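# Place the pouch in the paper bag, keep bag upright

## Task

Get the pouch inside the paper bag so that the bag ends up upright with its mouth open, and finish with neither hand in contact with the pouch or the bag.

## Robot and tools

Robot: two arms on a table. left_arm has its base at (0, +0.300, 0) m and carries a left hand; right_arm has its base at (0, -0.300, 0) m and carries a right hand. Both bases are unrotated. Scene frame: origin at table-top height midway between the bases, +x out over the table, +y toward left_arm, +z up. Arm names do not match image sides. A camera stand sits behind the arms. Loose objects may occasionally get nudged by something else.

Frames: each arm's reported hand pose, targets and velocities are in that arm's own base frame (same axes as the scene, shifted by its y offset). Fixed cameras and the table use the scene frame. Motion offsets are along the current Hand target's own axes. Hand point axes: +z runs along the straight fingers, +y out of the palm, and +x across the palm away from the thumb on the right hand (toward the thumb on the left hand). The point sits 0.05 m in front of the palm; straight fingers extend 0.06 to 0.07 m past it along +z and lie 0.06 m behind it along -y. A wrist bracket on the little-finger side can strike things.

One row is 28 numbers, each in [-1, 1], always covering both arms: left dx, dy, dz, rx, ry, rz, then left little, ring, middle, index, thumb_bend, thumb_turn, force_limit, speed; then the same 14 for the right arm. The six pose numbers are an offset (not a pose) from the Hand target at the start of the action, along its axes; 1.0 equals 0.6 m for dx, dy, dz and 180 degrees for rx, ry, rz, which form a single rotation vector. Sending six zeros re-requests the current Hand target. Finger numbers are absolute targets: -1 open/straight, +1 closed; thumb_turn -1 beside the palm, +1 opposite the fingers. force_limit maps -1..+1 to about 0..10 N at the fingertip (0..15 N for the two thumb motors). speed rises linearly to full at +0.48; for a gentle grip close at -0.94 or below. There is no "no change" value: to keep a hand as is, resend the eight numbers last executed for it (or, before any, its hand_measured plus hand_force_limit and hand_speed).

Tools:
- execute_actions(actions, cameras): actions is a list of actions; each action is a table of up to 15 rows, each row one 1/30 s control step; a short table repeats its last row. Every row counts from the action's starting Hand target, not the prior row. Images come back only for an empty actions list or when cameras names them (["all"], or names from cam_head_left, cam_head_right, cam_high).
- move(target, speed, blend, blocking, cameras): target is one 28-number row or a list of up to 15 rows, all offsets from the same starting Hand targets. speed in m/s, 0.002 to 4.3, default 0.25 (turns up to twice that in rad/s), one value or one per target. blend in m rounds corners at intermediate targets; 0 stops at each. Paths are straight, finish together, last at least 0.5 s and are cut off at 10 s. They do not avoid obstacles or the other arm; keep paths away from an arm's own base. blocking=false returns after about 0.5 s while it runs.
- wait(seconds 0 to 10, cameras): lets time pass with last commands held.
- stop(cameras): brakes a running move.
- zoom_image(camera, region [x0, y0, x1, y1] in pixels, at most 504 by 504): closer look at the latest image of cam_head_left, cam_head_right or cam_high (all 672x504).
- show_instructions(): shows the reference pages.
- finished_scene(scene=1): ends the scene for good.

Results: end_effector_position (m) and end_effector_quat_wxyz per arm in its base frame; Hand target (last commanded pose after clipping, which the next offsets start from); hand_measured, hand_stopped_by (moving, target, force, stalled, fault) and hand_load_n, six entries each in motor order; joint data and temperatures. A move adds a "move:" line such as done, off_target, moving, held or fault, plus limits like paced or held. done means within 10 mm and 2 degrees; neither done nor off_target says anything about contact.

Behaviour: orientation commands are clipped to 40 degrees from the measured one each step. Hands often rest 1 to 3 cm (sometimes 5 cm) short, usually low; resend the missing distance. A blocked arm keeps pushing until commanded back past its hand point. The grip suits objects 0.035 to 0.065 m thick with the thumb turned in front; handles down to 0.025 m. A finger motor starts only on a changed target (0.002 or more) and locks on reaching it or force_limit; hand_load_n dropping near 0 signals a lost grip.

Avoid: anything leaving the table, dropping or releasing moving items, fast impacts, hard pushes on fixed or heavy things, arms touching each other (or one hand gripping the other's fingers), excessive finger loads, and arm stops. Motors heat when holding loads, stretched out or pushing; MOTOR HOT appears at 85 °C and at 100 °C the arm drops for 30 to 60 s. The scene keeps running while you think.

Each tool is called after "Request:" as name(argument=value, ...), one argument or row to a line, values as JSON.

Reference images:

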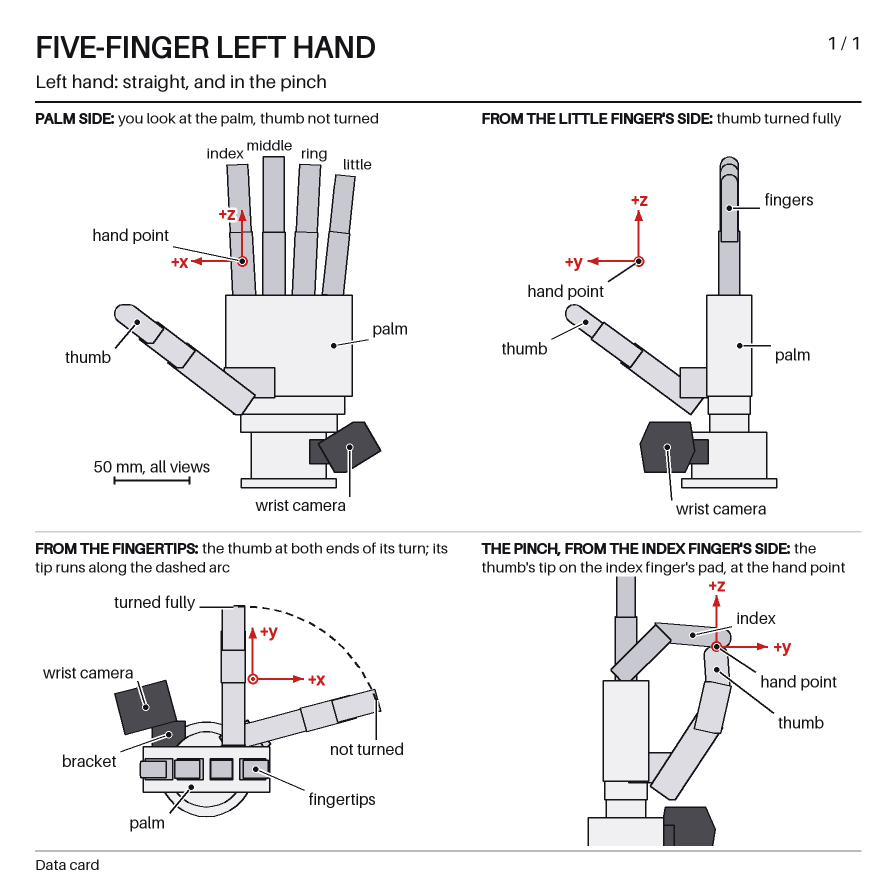

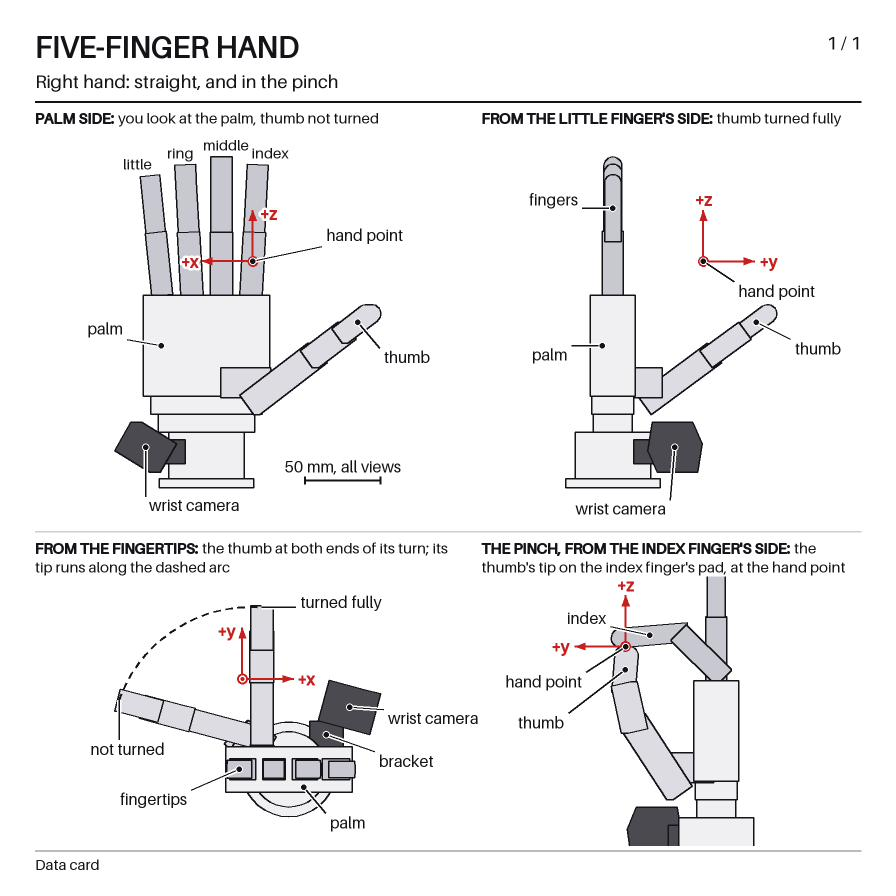

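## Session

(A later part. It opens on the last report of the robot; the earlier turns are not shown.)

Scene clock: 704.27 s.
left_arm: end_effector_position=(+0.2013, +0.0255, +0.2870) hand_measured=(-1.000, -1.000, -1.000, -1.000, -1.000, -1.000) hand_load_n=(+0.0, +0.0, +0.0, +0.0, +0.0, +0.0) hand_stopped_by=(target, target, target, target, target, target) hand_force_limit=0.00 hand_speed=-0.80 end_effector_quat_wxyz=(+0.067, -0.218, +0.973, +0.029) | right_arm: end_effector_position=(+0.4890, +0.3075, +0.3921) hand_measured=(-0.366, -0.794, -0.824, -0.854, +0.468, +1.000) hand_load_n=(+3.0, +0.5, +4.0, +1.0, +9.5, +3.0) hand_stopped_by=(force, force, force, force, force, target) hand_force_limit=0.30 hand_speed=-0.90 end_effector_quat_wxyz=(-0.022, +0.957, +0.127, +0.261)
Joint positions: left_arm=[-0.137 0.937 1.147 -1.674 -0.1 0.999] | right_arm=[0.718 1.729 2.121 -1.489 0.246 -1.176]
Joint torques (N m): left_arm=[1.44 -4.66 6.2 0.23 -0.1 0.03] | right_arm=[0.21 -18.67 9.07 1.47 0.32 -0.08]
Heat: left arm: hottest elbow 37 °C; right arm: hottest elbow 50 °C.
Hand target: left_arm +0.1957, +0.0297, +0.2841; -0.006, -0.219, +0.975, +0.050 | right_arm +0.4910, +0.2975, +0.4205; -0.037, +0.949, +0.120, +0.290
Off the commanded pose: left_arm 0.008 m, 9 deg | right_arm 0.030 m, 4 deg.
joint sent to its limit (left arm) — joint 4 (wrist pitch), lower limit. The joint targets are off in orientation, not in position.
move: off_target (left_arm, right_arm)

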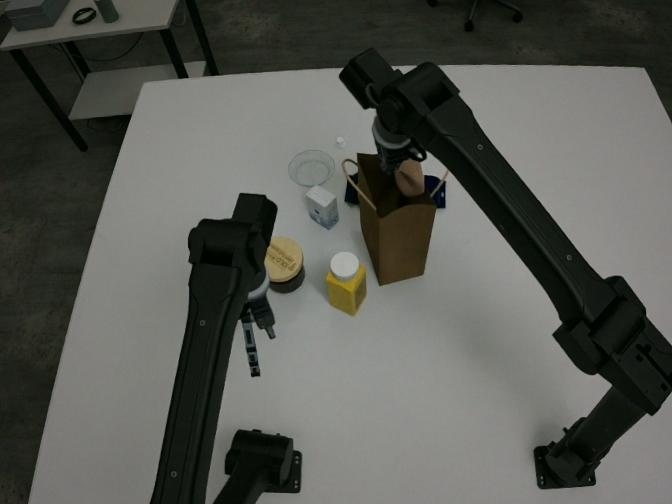

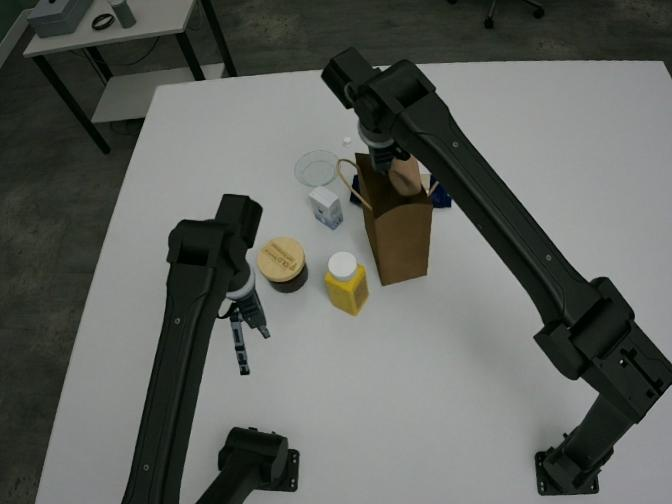

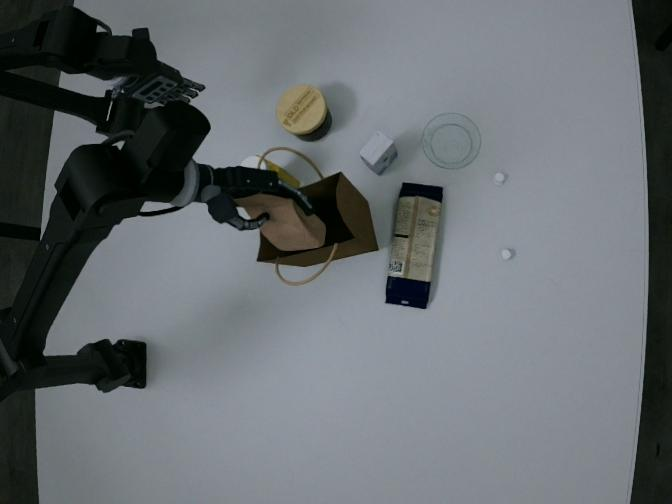

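Request:
move(
  target=[0,0,0,0,0,0,-1,-1,-1,-1,-1,-1,0,-0.8,-0.0422,0.0067,0.1062,0.0368,-0.0556,0.0248,-0.3,-0.5,-0.5,-0.5,1.0,1,0.3,-0.9],
  speed=0.07,
  cameras=["all"],
)

Request:
zoom_image(
  camera="cam_head_right",
  region=[330, 100, 490, 260],
)

Request:
zoom_image(
  camera="cam_high",
  region=[210, 130, 400, 300],
)

Scene clock: 724.00 s.
left_arm: end_effector_position=(+0.2013, +0.0255, +0.2870) hand_measured=(-1.000, -1.000, -1.000, -1.000, -1.000, -1.000) hand_load_n=(+0.0, +0.0, +0.0, +0.0, +0.0, +0.0) hand_stopped_by=(target, target, target, target, target, target) hand_force_limit=0.00 hand_speed=-0.80 end_effector_quat_wxyz=(+0.067, -0.218, +0.973, +0.029) | right_arm: end_effector_position=(+0.4980, +0.3005, +0.3457) hand_measured=(-0.366, -0.794, -0.824, -0.854, +0.468, +1.000) hand_load_n=(+3.0, +0.0, +3.5, +0.5, +9.5, +3.0) hand_stopped_by=(force, force, force, force, force, target) hand_force_limit=0.30 hand_speed=-0.90 end_effector_quat_wxyz=(-0.085, +0.973, +0.111, +0.183)
Joint positions: left_arm=[-0.137 0.937 1.147 -1.674 -0.1 0.999] | right_arm=[0.629 1.759 2.082 -1.488 0.032 -1.176]
Joint torques (N m): left_arm=[1.38 -4.66 6.2 0.23 -0.1 0.03] | right_arm=[0.15 -15.97 9.35 1.35 0.06 0.11]
Heat: left arm: hottest elbow 37 °C; right arm: hottest elbow 47 °C.
Hand target: left_arm +0.1957, +0.0297, +0.2841; -0.006, -0.219, +0.975, +0.050 | right_arm +0.5061, +0.2973, +0.3535; -0.092, +0.971, +0.102, +0.197
Off the commanded pose: left_arm 0.008 m, 9 deg | right_arm 0.012 m, 2 deg.
joint sent to its limit (left arm) — joint 4 (wrist pitch), lower limit. The joint targets are off in orientation, not in position.
move: off_target (left_arm, right_arm)

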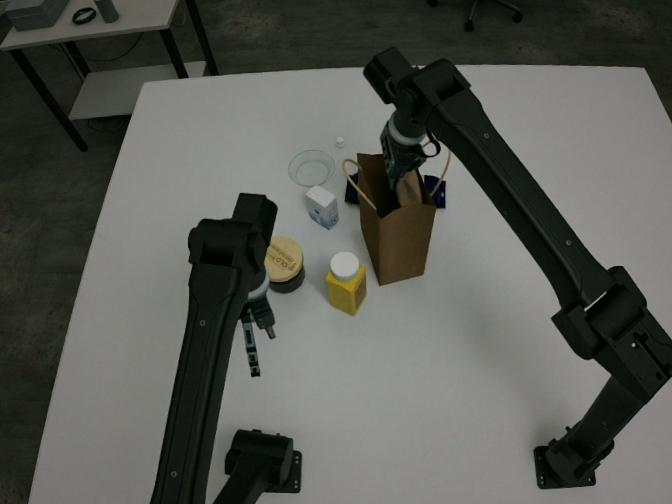

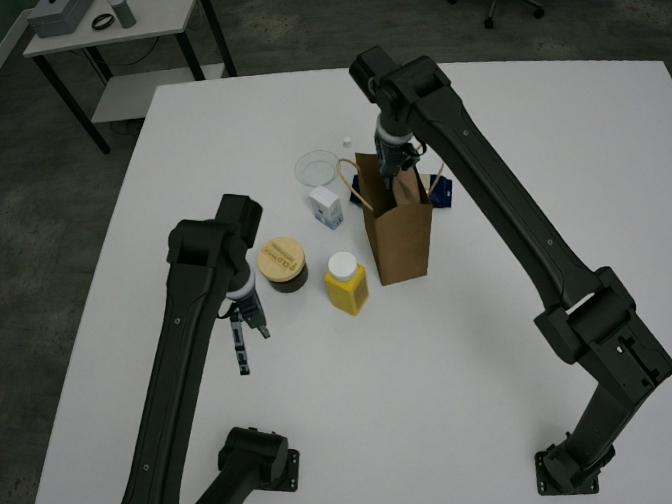

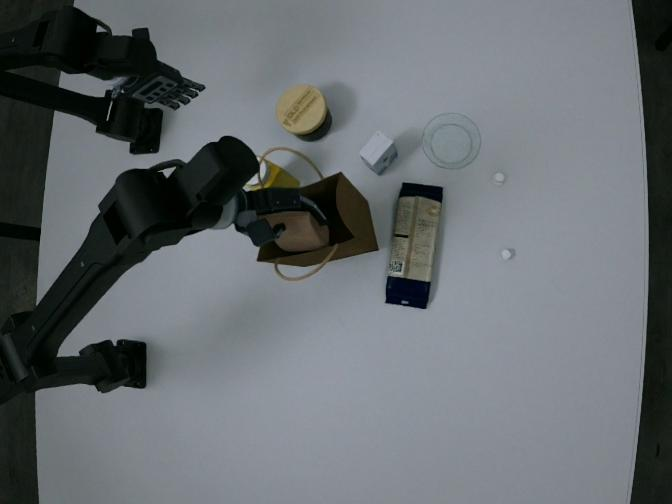

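Scaled by 3.150 from the camera's 672x504 image, which has a finer 960x720 frame.

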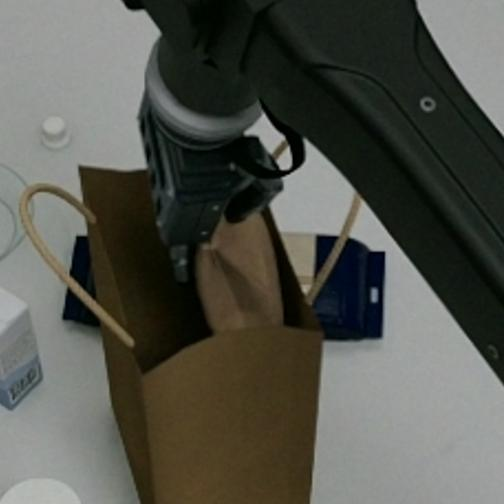

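Scaled by 2.653 from the camera's 672x504 image, which has a finer 960x720 frame.

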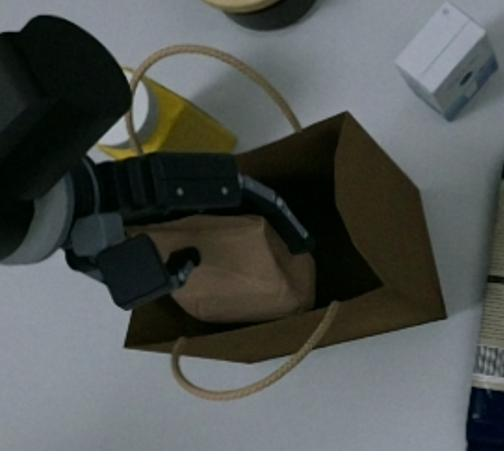

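Request:
move(
  target=[0,0,0,0,0,0,-1,-1,-1,-1,-1,-1,0,-0.8,-0.0238,0.0075,0.1172,0,-0.0556,0,-0.3,-0.5,-0.5,-0.5,1.0,1,0.3,-0.9],
  speed=0.07,
  cameras=["all"],
)

Request:
zoom_image(
  camera="cam_head_right",
  region=[330, 100, 490, 260],
)

Request:
zoom_image(
  camera="cam_high",
  region=[210, 130, 400, 300],
)

Scene clock: 741.07 s.
left_arm: end_effector_position=(+0.2013, +0.0255, +0.2870) hand_measured=(-1.000, -1.000, -1.000, -1.000, -1.000, -1.000) hand_load_n=(+0.0, +0.0, +0.0, +0.0, +0.0, +0.0) hand_stopped_by=(target, target, target, target, target, target) hand_force_limit=0.00 hand_speed=-0.80 end_effector_quat_wxyz=(+0.067, -0.218, +0.973, +0.029) | right_arm: end_effector_position=(+0.5104, +0.3103, +0.2643) hand_measured=(-0.366, -0.794, -0.824, -0.854, +0.468, +1.000) hand_load_n=(+3.5, +0.0, +4.0, +0.5, +10.0, +3.0) hand_stopped_by=(force, force, force, force, force, target) hand_force_limit=0.30 hand_speed=-0.90 end_effector_quat_wxyz=(-0.075, +0.987, +0.110, +0.095)
Joint positions: left_arm=[-0.137 0.937 1.147 -1.674 -0.1 0.999] | right_arm=[0.607 1.895 2.082 -1.518 -0.042 -1.181]
Joint torques (N m): left_arm=[1.44 -4.66 6.2 0.23 -0.1 0.03] | right_arm=[0.15 -18.37 11.85 -0.09 -0.03 -0.08]
Heat: left arm: hottest elbow 37 °C; right arm: hottest elbow 47 °C.
Hand target: left_arm +0.1957, +0.0297, +0.2841; -0.006, -0.219, +0.975, +0.050 | right_arm +0.5198, +0.3062, +0.2835; -0.083, +0.984, +0.110, +0.112
Off the commanded pose: left_arm 0.008 m, 9 deg | right_arm 0.022 m, 2 deg.
joint sent to its limit (left arm) — joint 4 (wrist pitch), lower limit. The joint targets are off in orientation, not in position.
move: off_target (left_arm, right_arm)

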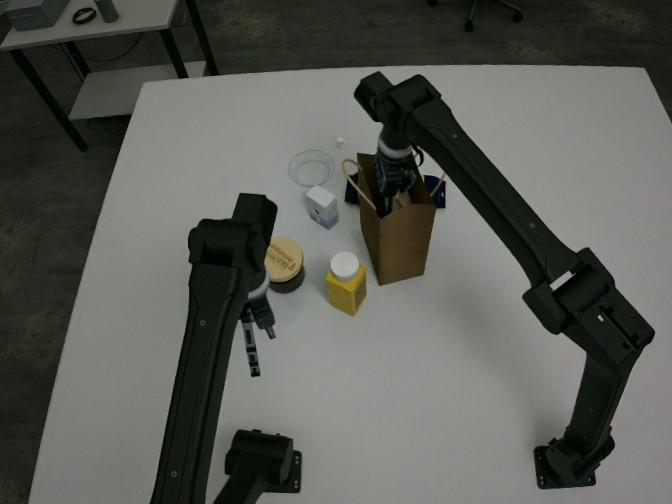

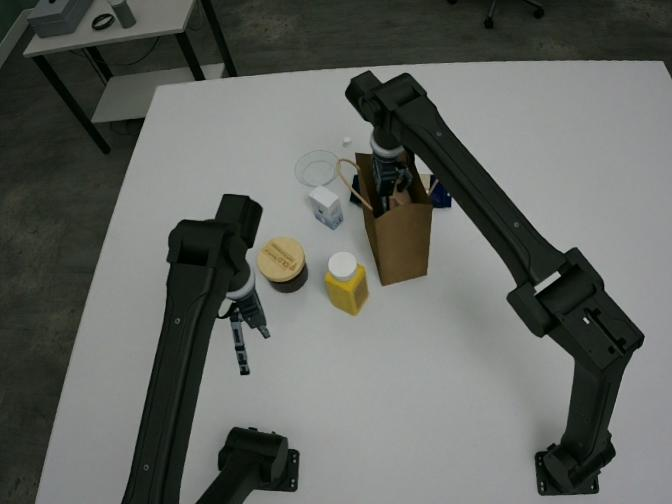

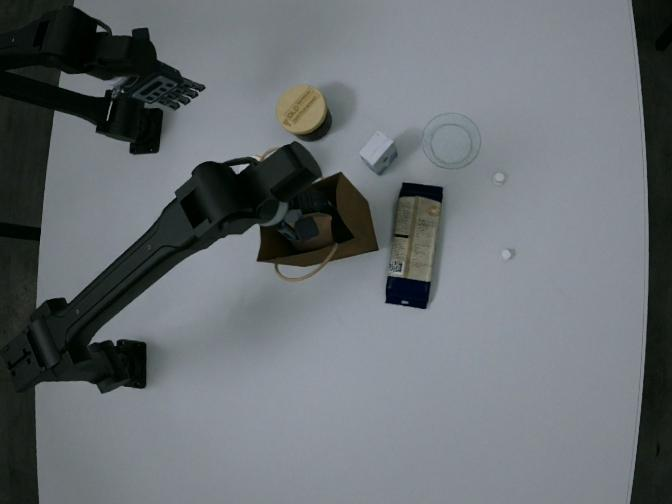

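Scaled by 3.150 from the camera's 672x504 image, which has a finer 960x720 frame.

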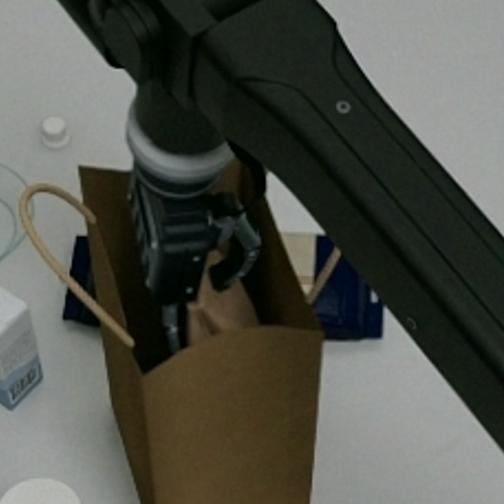

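Scaled by 2.653 from the camera's 672x504 image, which has a finer 960x720 frame.

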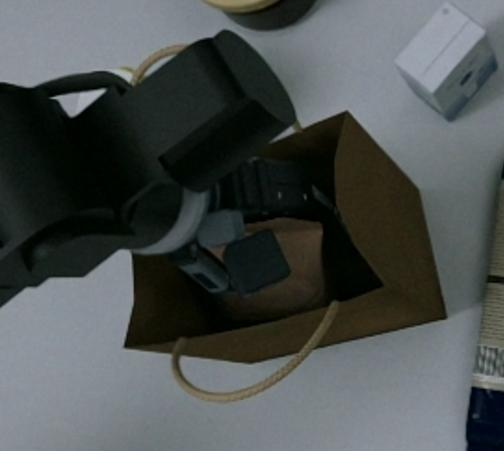

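Request:
move(
  target=[0,0,0,0,0,0,-1,-1,-1,-1,-1,-1,0,-0.8,-0.0105,0.0148,0.1082,0,-0.0333,0,-0.3,-0.5,-0.5,-0.5,1.0,1,0.3,-0.9],
  speed=0.07,
  cameras=["all"],
)

Request:
zoom_image(
  camera="cam_head_right",
  region=[330, 100, 490, 300],
)

Request:
zoom_image(
  camera="cam_high",
  region=[210, 130, 400, 300],
)

Scene clock: 750.93 s.
left_arm: end_effector_position=(+0.2013, +0.0255, +0.2870) hand_measured=(-1.000, -1.000, -1.000, -1.000, -1.000, -1.000) hand_load_n=(+0.0, +0.0, +0.5, +0.0, +0.0, +0.5) hand_stopped_by=(target, target, target, target, target, target) hand_force_limit=0.00 hand_speed=-0.80 end_effector_quat_wxyz=(+0.067, -0.218, +0.973, +0.029) | right_arm: end_effector_position=(+0.5185, +0.3123, +0.2124) hand_measured=(-0.366, -0.794, -0.824, -0.854, +0.468, +1.000) hand_load_n=(+3.0, +0.0, +4.0, +0.5, +9.5, +3.0) hand_stopped_by=(force, force, force, force, force, target) hand_force_limit=0.30 hand_speed=-0.90 end_effector_quat_wxyz=(-0.071, +0.990, +0.114, +0.047)
Joint positions: left_arm=[-0.137 0.937 1.147 -1.674 -0.1 0.999] | right_arm=[0.591 1.978 2.074 -1.518 -0.083 -1.203]
Joint torques (N m): left_arm=[1.38 -4.66 6.2 0.23 -0.1 0.03] | right_arm=[0.03 -18.96 9.14 0.7 -0.1 -0.07]
Heat: left arm: hottest elbow 37 °C; right arm: hottest elbow 47 °C.
Hand target: left_arm +0.1957, +0.0297, +0.2841; -0.006, -0.219, +0.975, +0.050 | right_arm +0.5290, +0.3086, +0.2184; -0.078, +0.989, +0.114, +0.060
Off the commanded pose: left_arm 0.008 m, 9 deg | right_arm 0.013 m, 2 deg.
joint sent to its limit (left arm) — joint 4 (wrist pitch), lower limit. The joint targets are off in orientation, not in position.
move: off_target (left_arm, right_arm)

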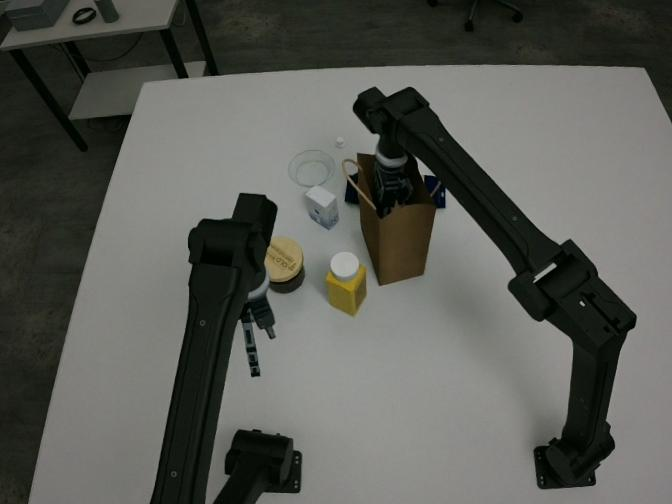

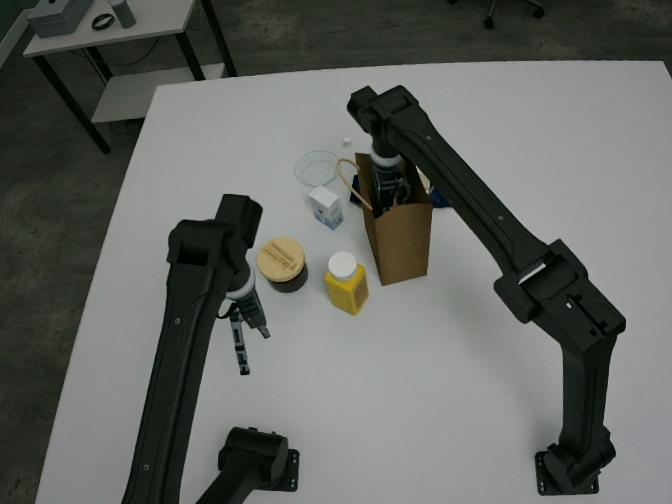

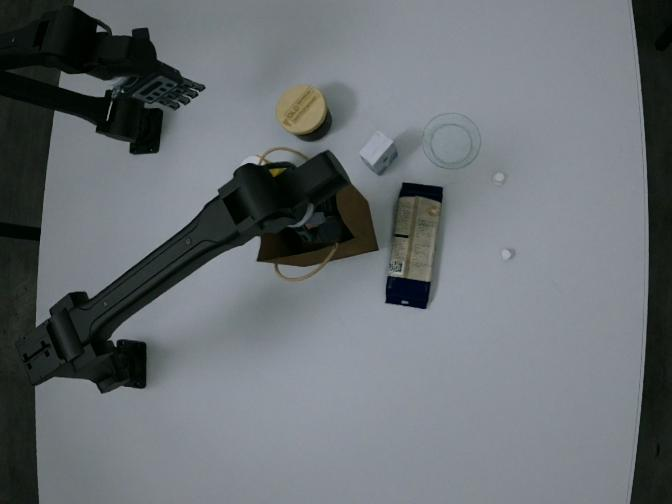

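Scaled by 2.520 from the camera's 672x504 image, which has a finer 960x720 frame.

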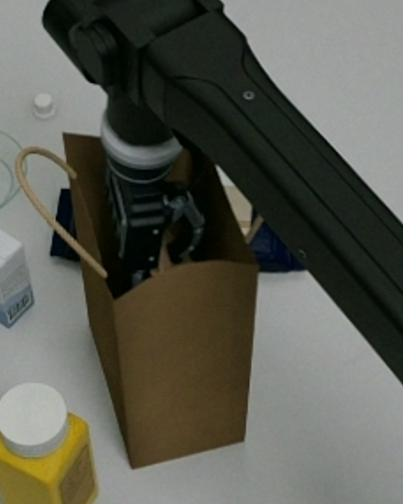

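Scaled by 2.653 from the camera's 672x504 image, which has a finer 960x720 frame.

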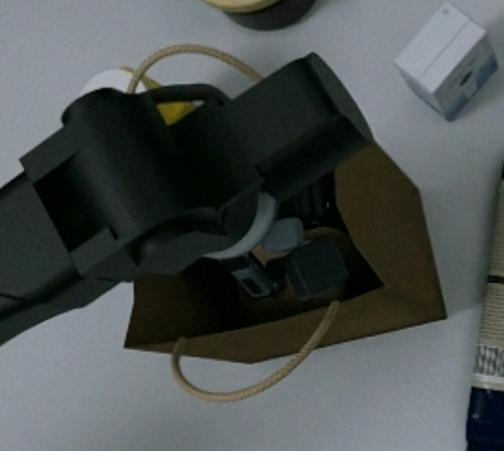

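Request:
move(
  target=[0,0,0,0,0,0,-1,-1,-1,-1,-1,-1,0,-0.8,-0.0277,0.0085,0.0545,0,0,0,-0.3,-0.5,-0.5,-0.5,1.0,1,0.3,-0.9],
  speed=0.06,
  cameras=["all"],
)

Request:
zoom_image(
  camera="cam_head_right",
  region=[330, 100, 490, 300],
)

Request:
zoom_image(
  camera="cam_high",
  region=[210, 130, 400, 300],
)

Scene clock: 762.00 s.
left_arm: end_effector_position=(+0.2013, +0.0255, +0.2870) hand_measured=(-1.000, -1.000, -1.000, -1.000, -1.000, -1.000) hand_load_n=(+0.0, +0.5, +0.0, +0.0, +0.0, +0.0) hand_stopped_by=(target, target, target, target, target, target) hand_force_limit=0.00 hand_speed=-0.80 end_effector_quat_wxyz=(+0.067, -0.218, +0.973, +0.029) | right_arm: end_effector_position=(+0.5105, +0.3069, +0.1562) hand_measured=(-0.366, -0.794, -0.824, -0.854, +0.468, +1.000) hand_load_n=(+3.0, +0.0, +3.5, +0.5, +10.0, +3.0) hand_stopped_by=(force, force, force, force, force, target) hand_force_limit=0.30 hand_speed=-0.90 end_effector_quat_wxyz=(-0.063, +0.991, +0.114, +0.032)
Joint positions: left_arm=[-0.137 0.937 1.147 -1.674 -0.1 0.999] | right_arm=[0.591 1.972 1.917 -1.4 -0.083 -1.204]
Joint torques (N m): left_arm=[1.38 -4.66 6.2 0.21 -0.1 0.03] | right_arm=[0.56 -21.54 8.81 0.53 -0.04 0.02]
Heat: left arm: hottest elbow 37 °C; right arm: hottest elbow 47 °C.
Hand target: left_arm +0.1957, +0.0297, +0.2841; -0.006, -0.219, +0.975, +0.050 | right_arm +0.5174, +0.3055, +0.1834; -0.078, +0.989, +0.114, +0.060
Off the commanded pose: left_arm 0.008 m, 9 deg | right_arm 0.028 m, 4 deg.
joint sent to its limit (left arm) — joint 4 (wrist pitch), lower limit. The joint targets are off in orientation, not in position.
move: off_target (left_arm, right_arm)

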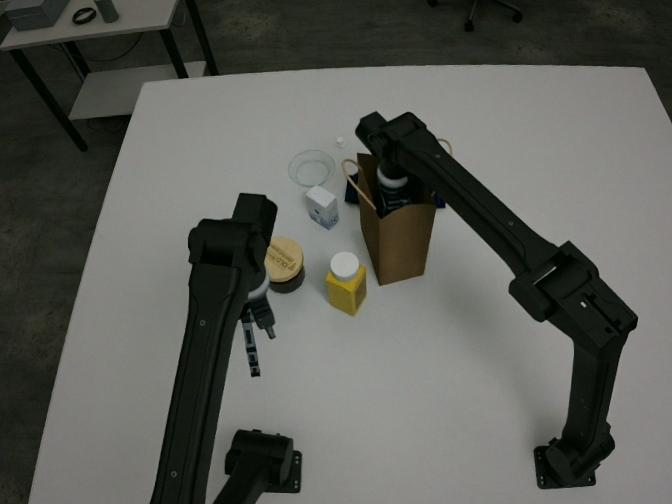

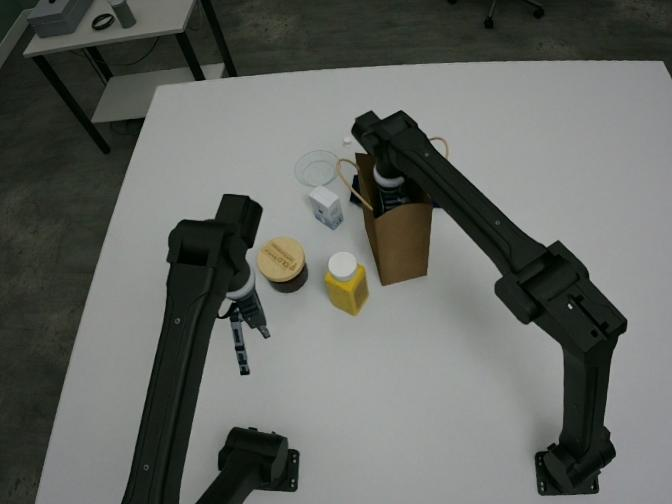

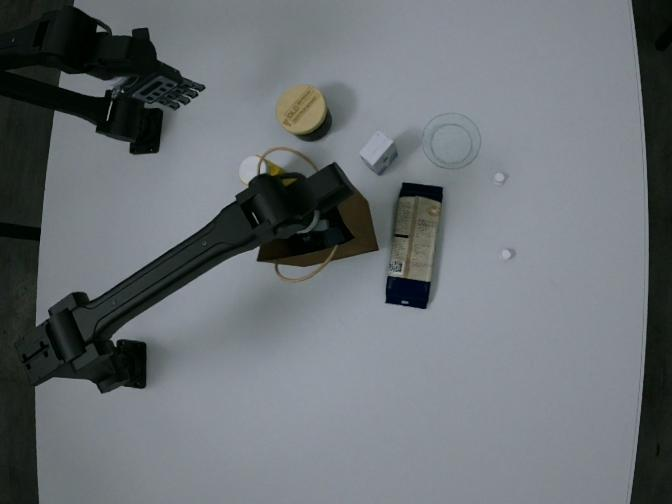

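Scaled by 2.520 from the camera's 672x504 image, which has a finer 960x720 frame.

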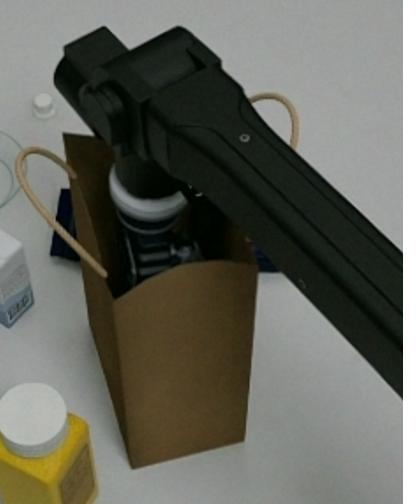

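Scaled by 2.653 from the camera's 672x504 image, which has a finer 960x720 frame.

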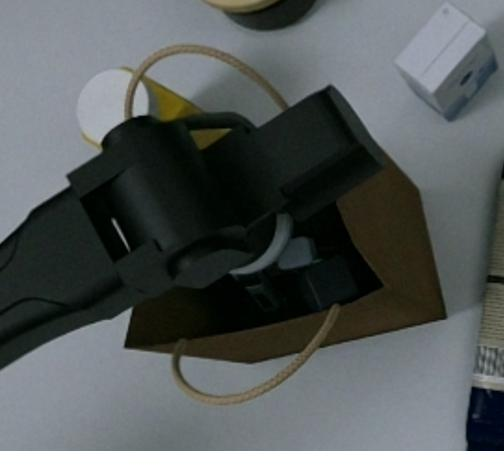

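Request:
move(
  target=[0,0,0,0,0,0,-1,-1,-1,-1,-1,-1,0,-0.8,-0.0034,0.0035,0.0245,0,0,0,-0.3,-0.5,-0.5,-0.5,1.0,1,0.3,-0.9],
  speed=0.05,
  cameras=["cam_head_right","cam_high"],
)

Request:
zoom_image(
  camera="cam_high",
  region=[210, 130, 400, 300],
)

Scene clock: 770.73 s.
left_arm: end_effector_position=(+0.2013, +0.0255, +0.2870) hand_measured=(-1.000, -1.000, -1.000, -1.000, -1.000, -1.000) hand_load_n=(+0.0, +0.0, +0.0, +0.0, +0.0, +0.0) hand_stopped_by=(target, target, target, target, target, target) hand_force_limit=0.00 hand_speed=-0.80 end_effector_quat_wxyz=(+0.067, -0.218, +0.973, +0.029) | right_arm: end_effector_position=(+0.5100, +0.3066, +0.1429) hand_measured=(-0.366, -0.794, -0.824, -0.854, +0.468, +1.000) hand_load_n=(+2.5, +0.0, +3.5, +0.5, +10.0, +3.0) hand_stopped_by=(force, force, force, force, force, target) hand_force_limit=0.30 hand_speed=-0.90 end_effector_quat_wxyz=(-0.064, +0.991, +0.114, +0.033)
Joint positions: left_arm=[-0.137 0.937 1.147 -1.674 -0.1 0.999] | right_arm=[0.591 1.971 1.881 -1.362 -0.083 -1.204]
Joint torques (N m): left_arm=[1.44 -4.72 6.2 0.23 -0.1 0.03] | right_arm=[0.73 -21.6 8.76 0.54 -0.04 0]
Heat: left arm: hottest elbow 37 °C; right arm: hottest elbow 47 °C.
Hand target: left_arm +0.1957, +0.0297, +0.2841; -0.006, -0.219, +0.975, +0.050 | right_arm +0.5174, +0.3056, +0.1683; -0.077, +0.989, +0.114, +0.060
Off the commanded pose: left_arm 0.008 m, 9 deg | right_arm 0.027 m, 3 deg.
joint sent to its limit (left arm) — joint 4 (wrist pitch), lower limit. The joint targets are off in orientation, not in position.
move: off_target (left_arm, right_arm)
Images, in order (width x height): cam_head_right 672x504, cam_high 672x504.

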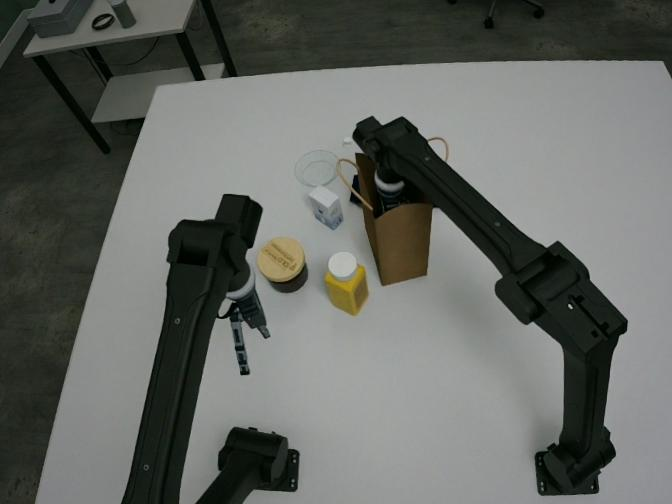

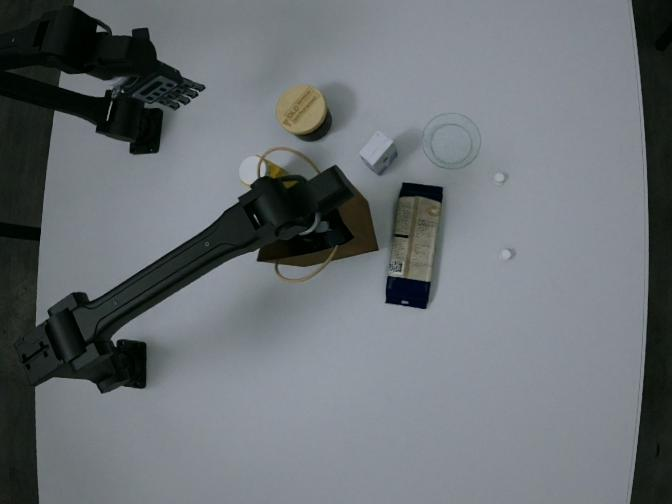

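Scaled by 2.653 from the camera's 672x504 image, which has a finer 960x720 frame.

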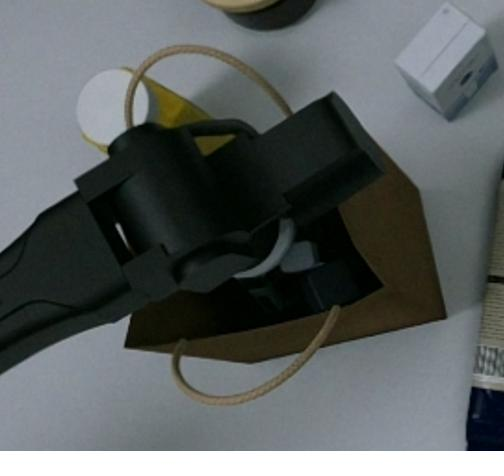

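Request:
execute_actions(
  actions=[
    [[0,0,0,0,0,0,-1,-1,-1,-1,-1,-1,0,-0.8,0,0,0,0,0,0,-1,-1,-1,-1,0.25,1,0.3,-0.9]],
    [[0,0,0,0,0,0,-1,-1,-1,-1,-1,-1,0,-0.8,0,0,0,0,0,0,-1,-1,-1,-1,0.25,1,0.3,-0.9]],
    [[0,0,0,0,0,0,-1,-1,-1,-1,-1,-1,0,-0.8,0,0,0,0,0,0,-1,-1,-1,-1,-0.1,1,0.3,-0.8]],
    [[0,0,0,0,0,0,-1,-1,-1,-1,-1,-1,0,-0.8,0,0,0,0,0,0,-1,-1,-1,-1,-0.1,1,0.3,-0.8]],
  ],
  cameras=["cam_head_right","cam_high"],
)

Request:
zoom_image(
  camera="cam_high",
  region=[210, 130, 400, 300],
)

Scene clock: 781.17 s.
left_arm: end_effector_position=(+0.2013, +0.0255, +0.2870) hand_measured=(-1.000, -1.000, -1.000, -1.000, -1.000, -1.000) hand_load_n=(+0.0, +0.0, +0.0, +0.0, +0.0, +0.0) hand_stopped_by=(target, target, target, target, target, target) hand_force_limit=0.00 hand_speed=-0.80 end_effector_quat_wxyz=(+0.067, -0.218, +0.973, +0.029) | right_arm: end_effector_position=(+0.5098, +0.3063, +0.1495) hand_measured=(-1.000, -1.000, -1.000, -1.000, -0.100, +1.000) hand_load_n=(+0.0, +0.0, +0.0, +0.0, +0.0, +0.0) hand_stopped_by=(target, target, target, target, target, target) hand_force_limit=0.30 hand_speed=-0.80 end_effector_quat_wxyz=(-0.066, +0.991, +0.114, +0.038)
Joint positions: left_arm=[-0.137 0.937 1.147 -1.674 -0.1 0.999] | right_arm=[0.591 1.959 1.88 -1.362 -0.083 -1.204]
Joint torques (N m): left_arm=[1.38 -4.66 6.2 0.23 -0.1 0.03] | right_arm=[0.67 -20.48 8.95 0.54 -0.07 0]
Heat: left arm: hottest elbow 37 °C; right arm: hottest elbow 46 °C.
Hand target: left_arm +0.1957, +0.0297, +0.2841; -0.006, -0.219, +0.975, +0.050 | right_arm +0.5174, +0.3055, +0.1683; -0.077, +0.989, +0.114, +0.060
Off the commanded pose: left_arm 0.008 m, 9 deg | right_arm 0.020 m, 3 deg.
joint sent to its limit (left arm) — joint 4 (wrist pitch), lower limit. The joint targets are off in orientation, not in position.
Step readings (end_effector_position of left_arm | right_arm):
0: (+0.2013, +0.0255, +0.2870) | (+0.5099, +0.3065, +0.1427)
1: (+0.2013, +0.0255, +0.2870) | (+0.5099, +0.3065, +0.1427)
2: (+0.2013, +0.0255, +0.2870) | (+0.5099, +0.3065, +0.1427)
4: (+0.2013, +0.0255, +0.2870) | (+0.5099, +0.3065, +0.1427)
8: (+0.2013, +0.0255, +0.2870) | (+0.5099, +0.3065, +0.1427)
15: (+0.2013, +0.0255, +0.2870) | (+0.5098, +0.3064, +0.1484)
16: (+0.2013, +0.0255, +0.2870) | (+0.5098, +0.3063, +0.1491)
17: (+0.2013, +0.0255, +0.2870) | (+0.5098, +0.3063, +0.1493)
19: (+0.2013, +0.0255, +0.2870) | (+0.5098, +0.3063, +0.1495)
23: (+0.2013, +0.0255, +0.2870) | (+0.5098, +0.3063, +0.1495)
30: (+0.2013, +0.0255, +0.2870) | (+0.5098, +0.3063, +0.1495)
31: (+0.2013, +0.0255, +0.2870) | (+0.5098, +0.3063, +0.1495)
32: (+0.2013, +0.0255, +0.2870) | (+0.5098, +0.3063, +0.1495)
34: (+0.2013, +0.0255, +0.2870) | (+0.5098, +0.3063, +0.1495)
38: (+0.2013, +0.0255, +0.2870) | (+0.5098, +0.3063, +0.1495)
45: (+0.2013, +0.0255, +0.2870) | (+0.5098, +0.3063, +0.1495)
46: (+0.2013, +0.0255, +0.2870) | (+0.5098, +0.3063, +0.1495)
47: (+0.2013, +0.0255, +0.2870) | (+0.5098, +0.3063, +0.1495)
49: (+0.2013, +0.0255, +0.2870) | (+0.5098, +0.3063, +0.1495)
53: (+0.2013, +0.0255, +0.2870) | (+0.5098, +0.3063, +0.1495)
60: (+0.2013, +0.0255, +0.2870) | (+0.5098, +0.3063, +0.1495)
Images, in order (width x height): cam_head_right 672x504, cam_high 672x504.

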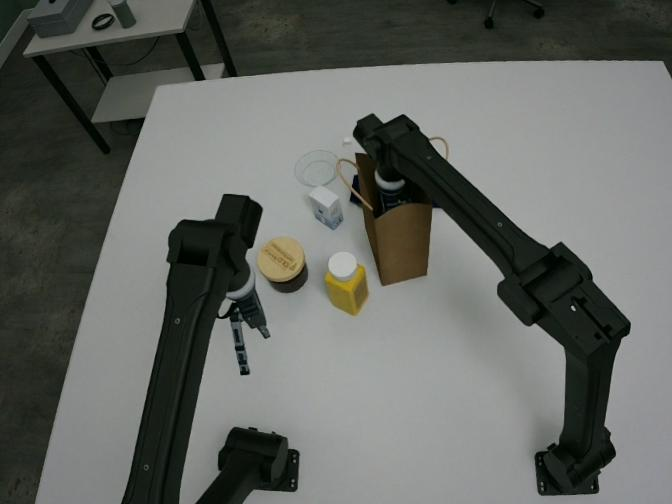

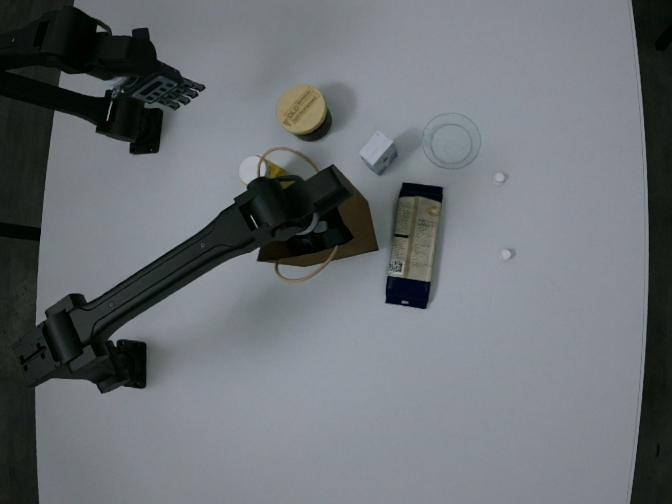

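Scaled by 2.653 from the camera's 672x504 image, which has a finer 960x720 frame.

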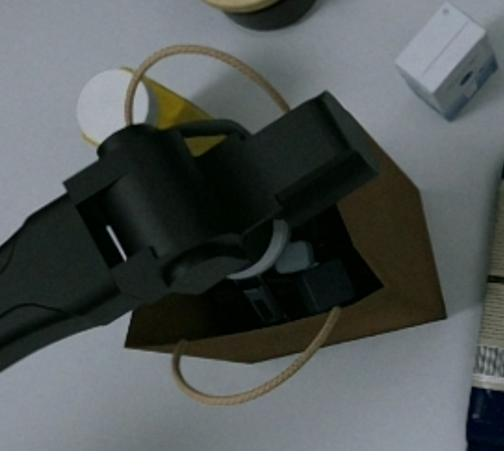

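Request:
move(
  target=[
    [0,0,0,0,0,0,-1,-1,-1,-1,-1,-1,0,-0.8,0.0303,-0.0272,-0.188,0,0.0333,0,-1,-1,-1,-1,-0.1,1,0.3,-0.8],
    [0,0,0,0,0,0,-1,-1,-1,-1,-1,-1,0,-0.8,0.021,-0.0347,-0.3073,0,0.0889,0,-1,-1,-1,-1,-0.1,1,0.3,-0.8],
  ],
  speed=0.08,
  blend=[0.015,0],
  cameras=["all"],
)

Request:
zoom_image(
  camera="cam_head_right",
  region=[330, 100, 490, 300],
)

Request:
zoom_image(
  camera="cam_high",
  region=[210, 130, 400, 300],
)

Scene clock: 797.37 s.
left_arm: end_effector_position=(+0.2013, +0.0255, +0.2870) hand_measured=(-1.000, -1.000, -1.000, -1.000, -1.000, -1.000) hand_load_n=(+0.0, +0.0, +0.5, +0.0, +0.0, +0.0) hand_stopped_by=(target, target, target, target, target, target) hand_force_limit=0.00 hand_speed=-0.80 end_effector_quat_wxyz=(+0.067, -0.218, +0.973, +0.029) | right_arm: end_effector_position=(+0.5052, +0.2869, +0.3274) hand_measured=(-1.000, -1.000, -1.000, -1.000, -0.100, +1.000) hand_load_n=(+0.0, +0.0, +0.0, +0.0, +0.0, +0.0) hand_stopped_by=(target, target, target, target, target, target) hand_force_limit=0.30 hand_speed=-0.80 end_effector_quat_wxyz=(-0.075, +0.978, +0.103, +0.167)
Joint positions: left_arm=[-0.137 0.937 1.147 -1.674 -0.1 0.999] | right_arm=[0.602 1.772 2.055 -1.486 0.027 -1.183]
Joint torques (N m): left_arm=[1.38 -4.72 6.19 0.23 -0.1 0.03] | right_arm=[2.2 -17.67 11.32 1.24 0.12 0.19]
Heat: left arm: hottest elbow 37 °C; right arm: hottest elbow 46 °C.
Hand target: left_arm +0.1957, +0.0297, +0.2841; -0.006, -0.219, +0.975, +0.050 | right_arm +0.5061, +0.2975, +0.3538; -0.093, +0.971, +0.102, +0.197
Off the commanded pose: left_arm 0.008 m, 9 deg | right_arm 0.028 m, 4 deg.
joint sent to its limit (left arm) — joint 4 (wrist pitch), lower limit. The joint targets are off in orientation, not in position.
move: off_target (left_arm, right_arm)

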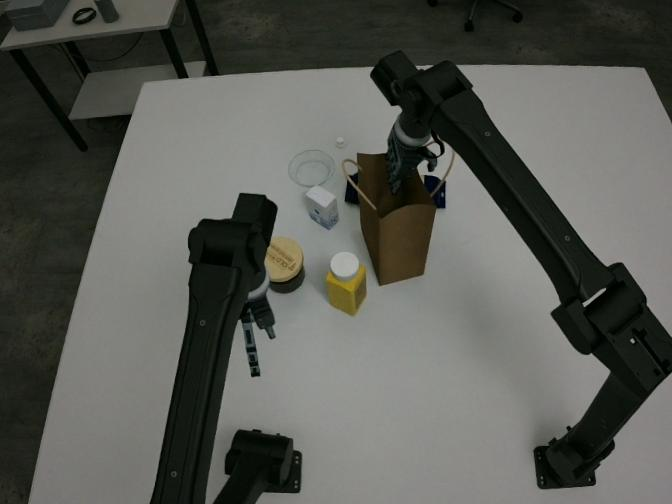

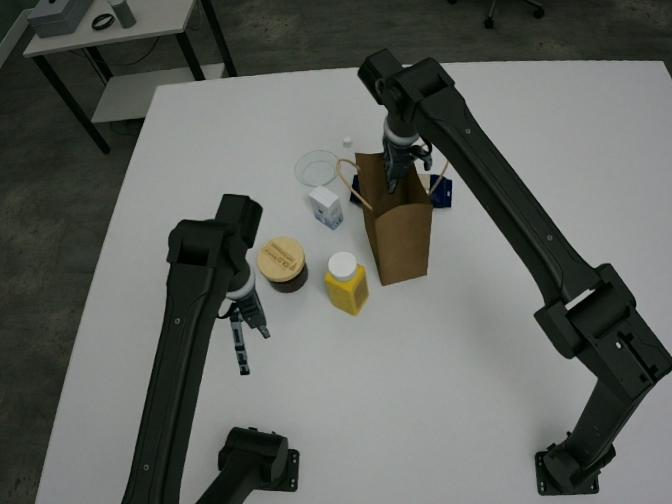

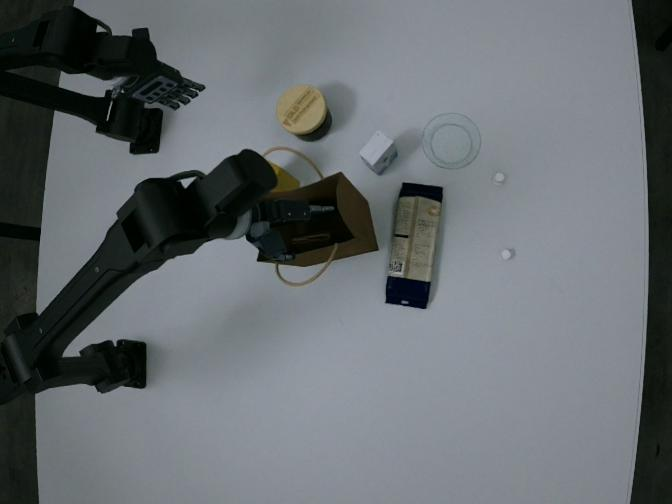

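Scaled by 2.520 from the camera's 672x504 image, which has a finer 960x720 frame.

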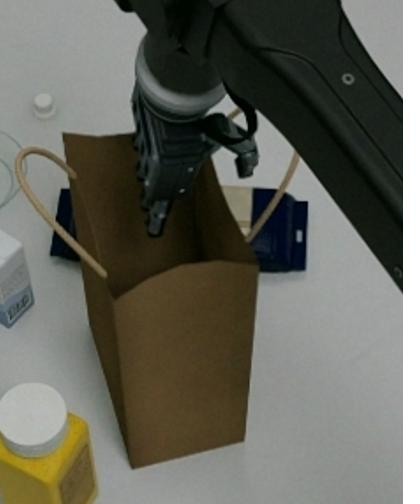

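Scaled by 2.653 from the camera's 672x504 image, which has a finer 960x720 frame.

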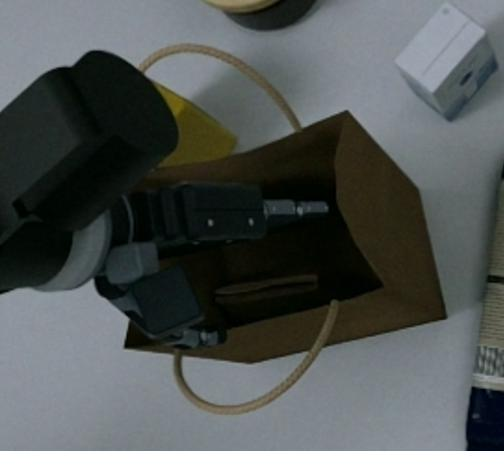

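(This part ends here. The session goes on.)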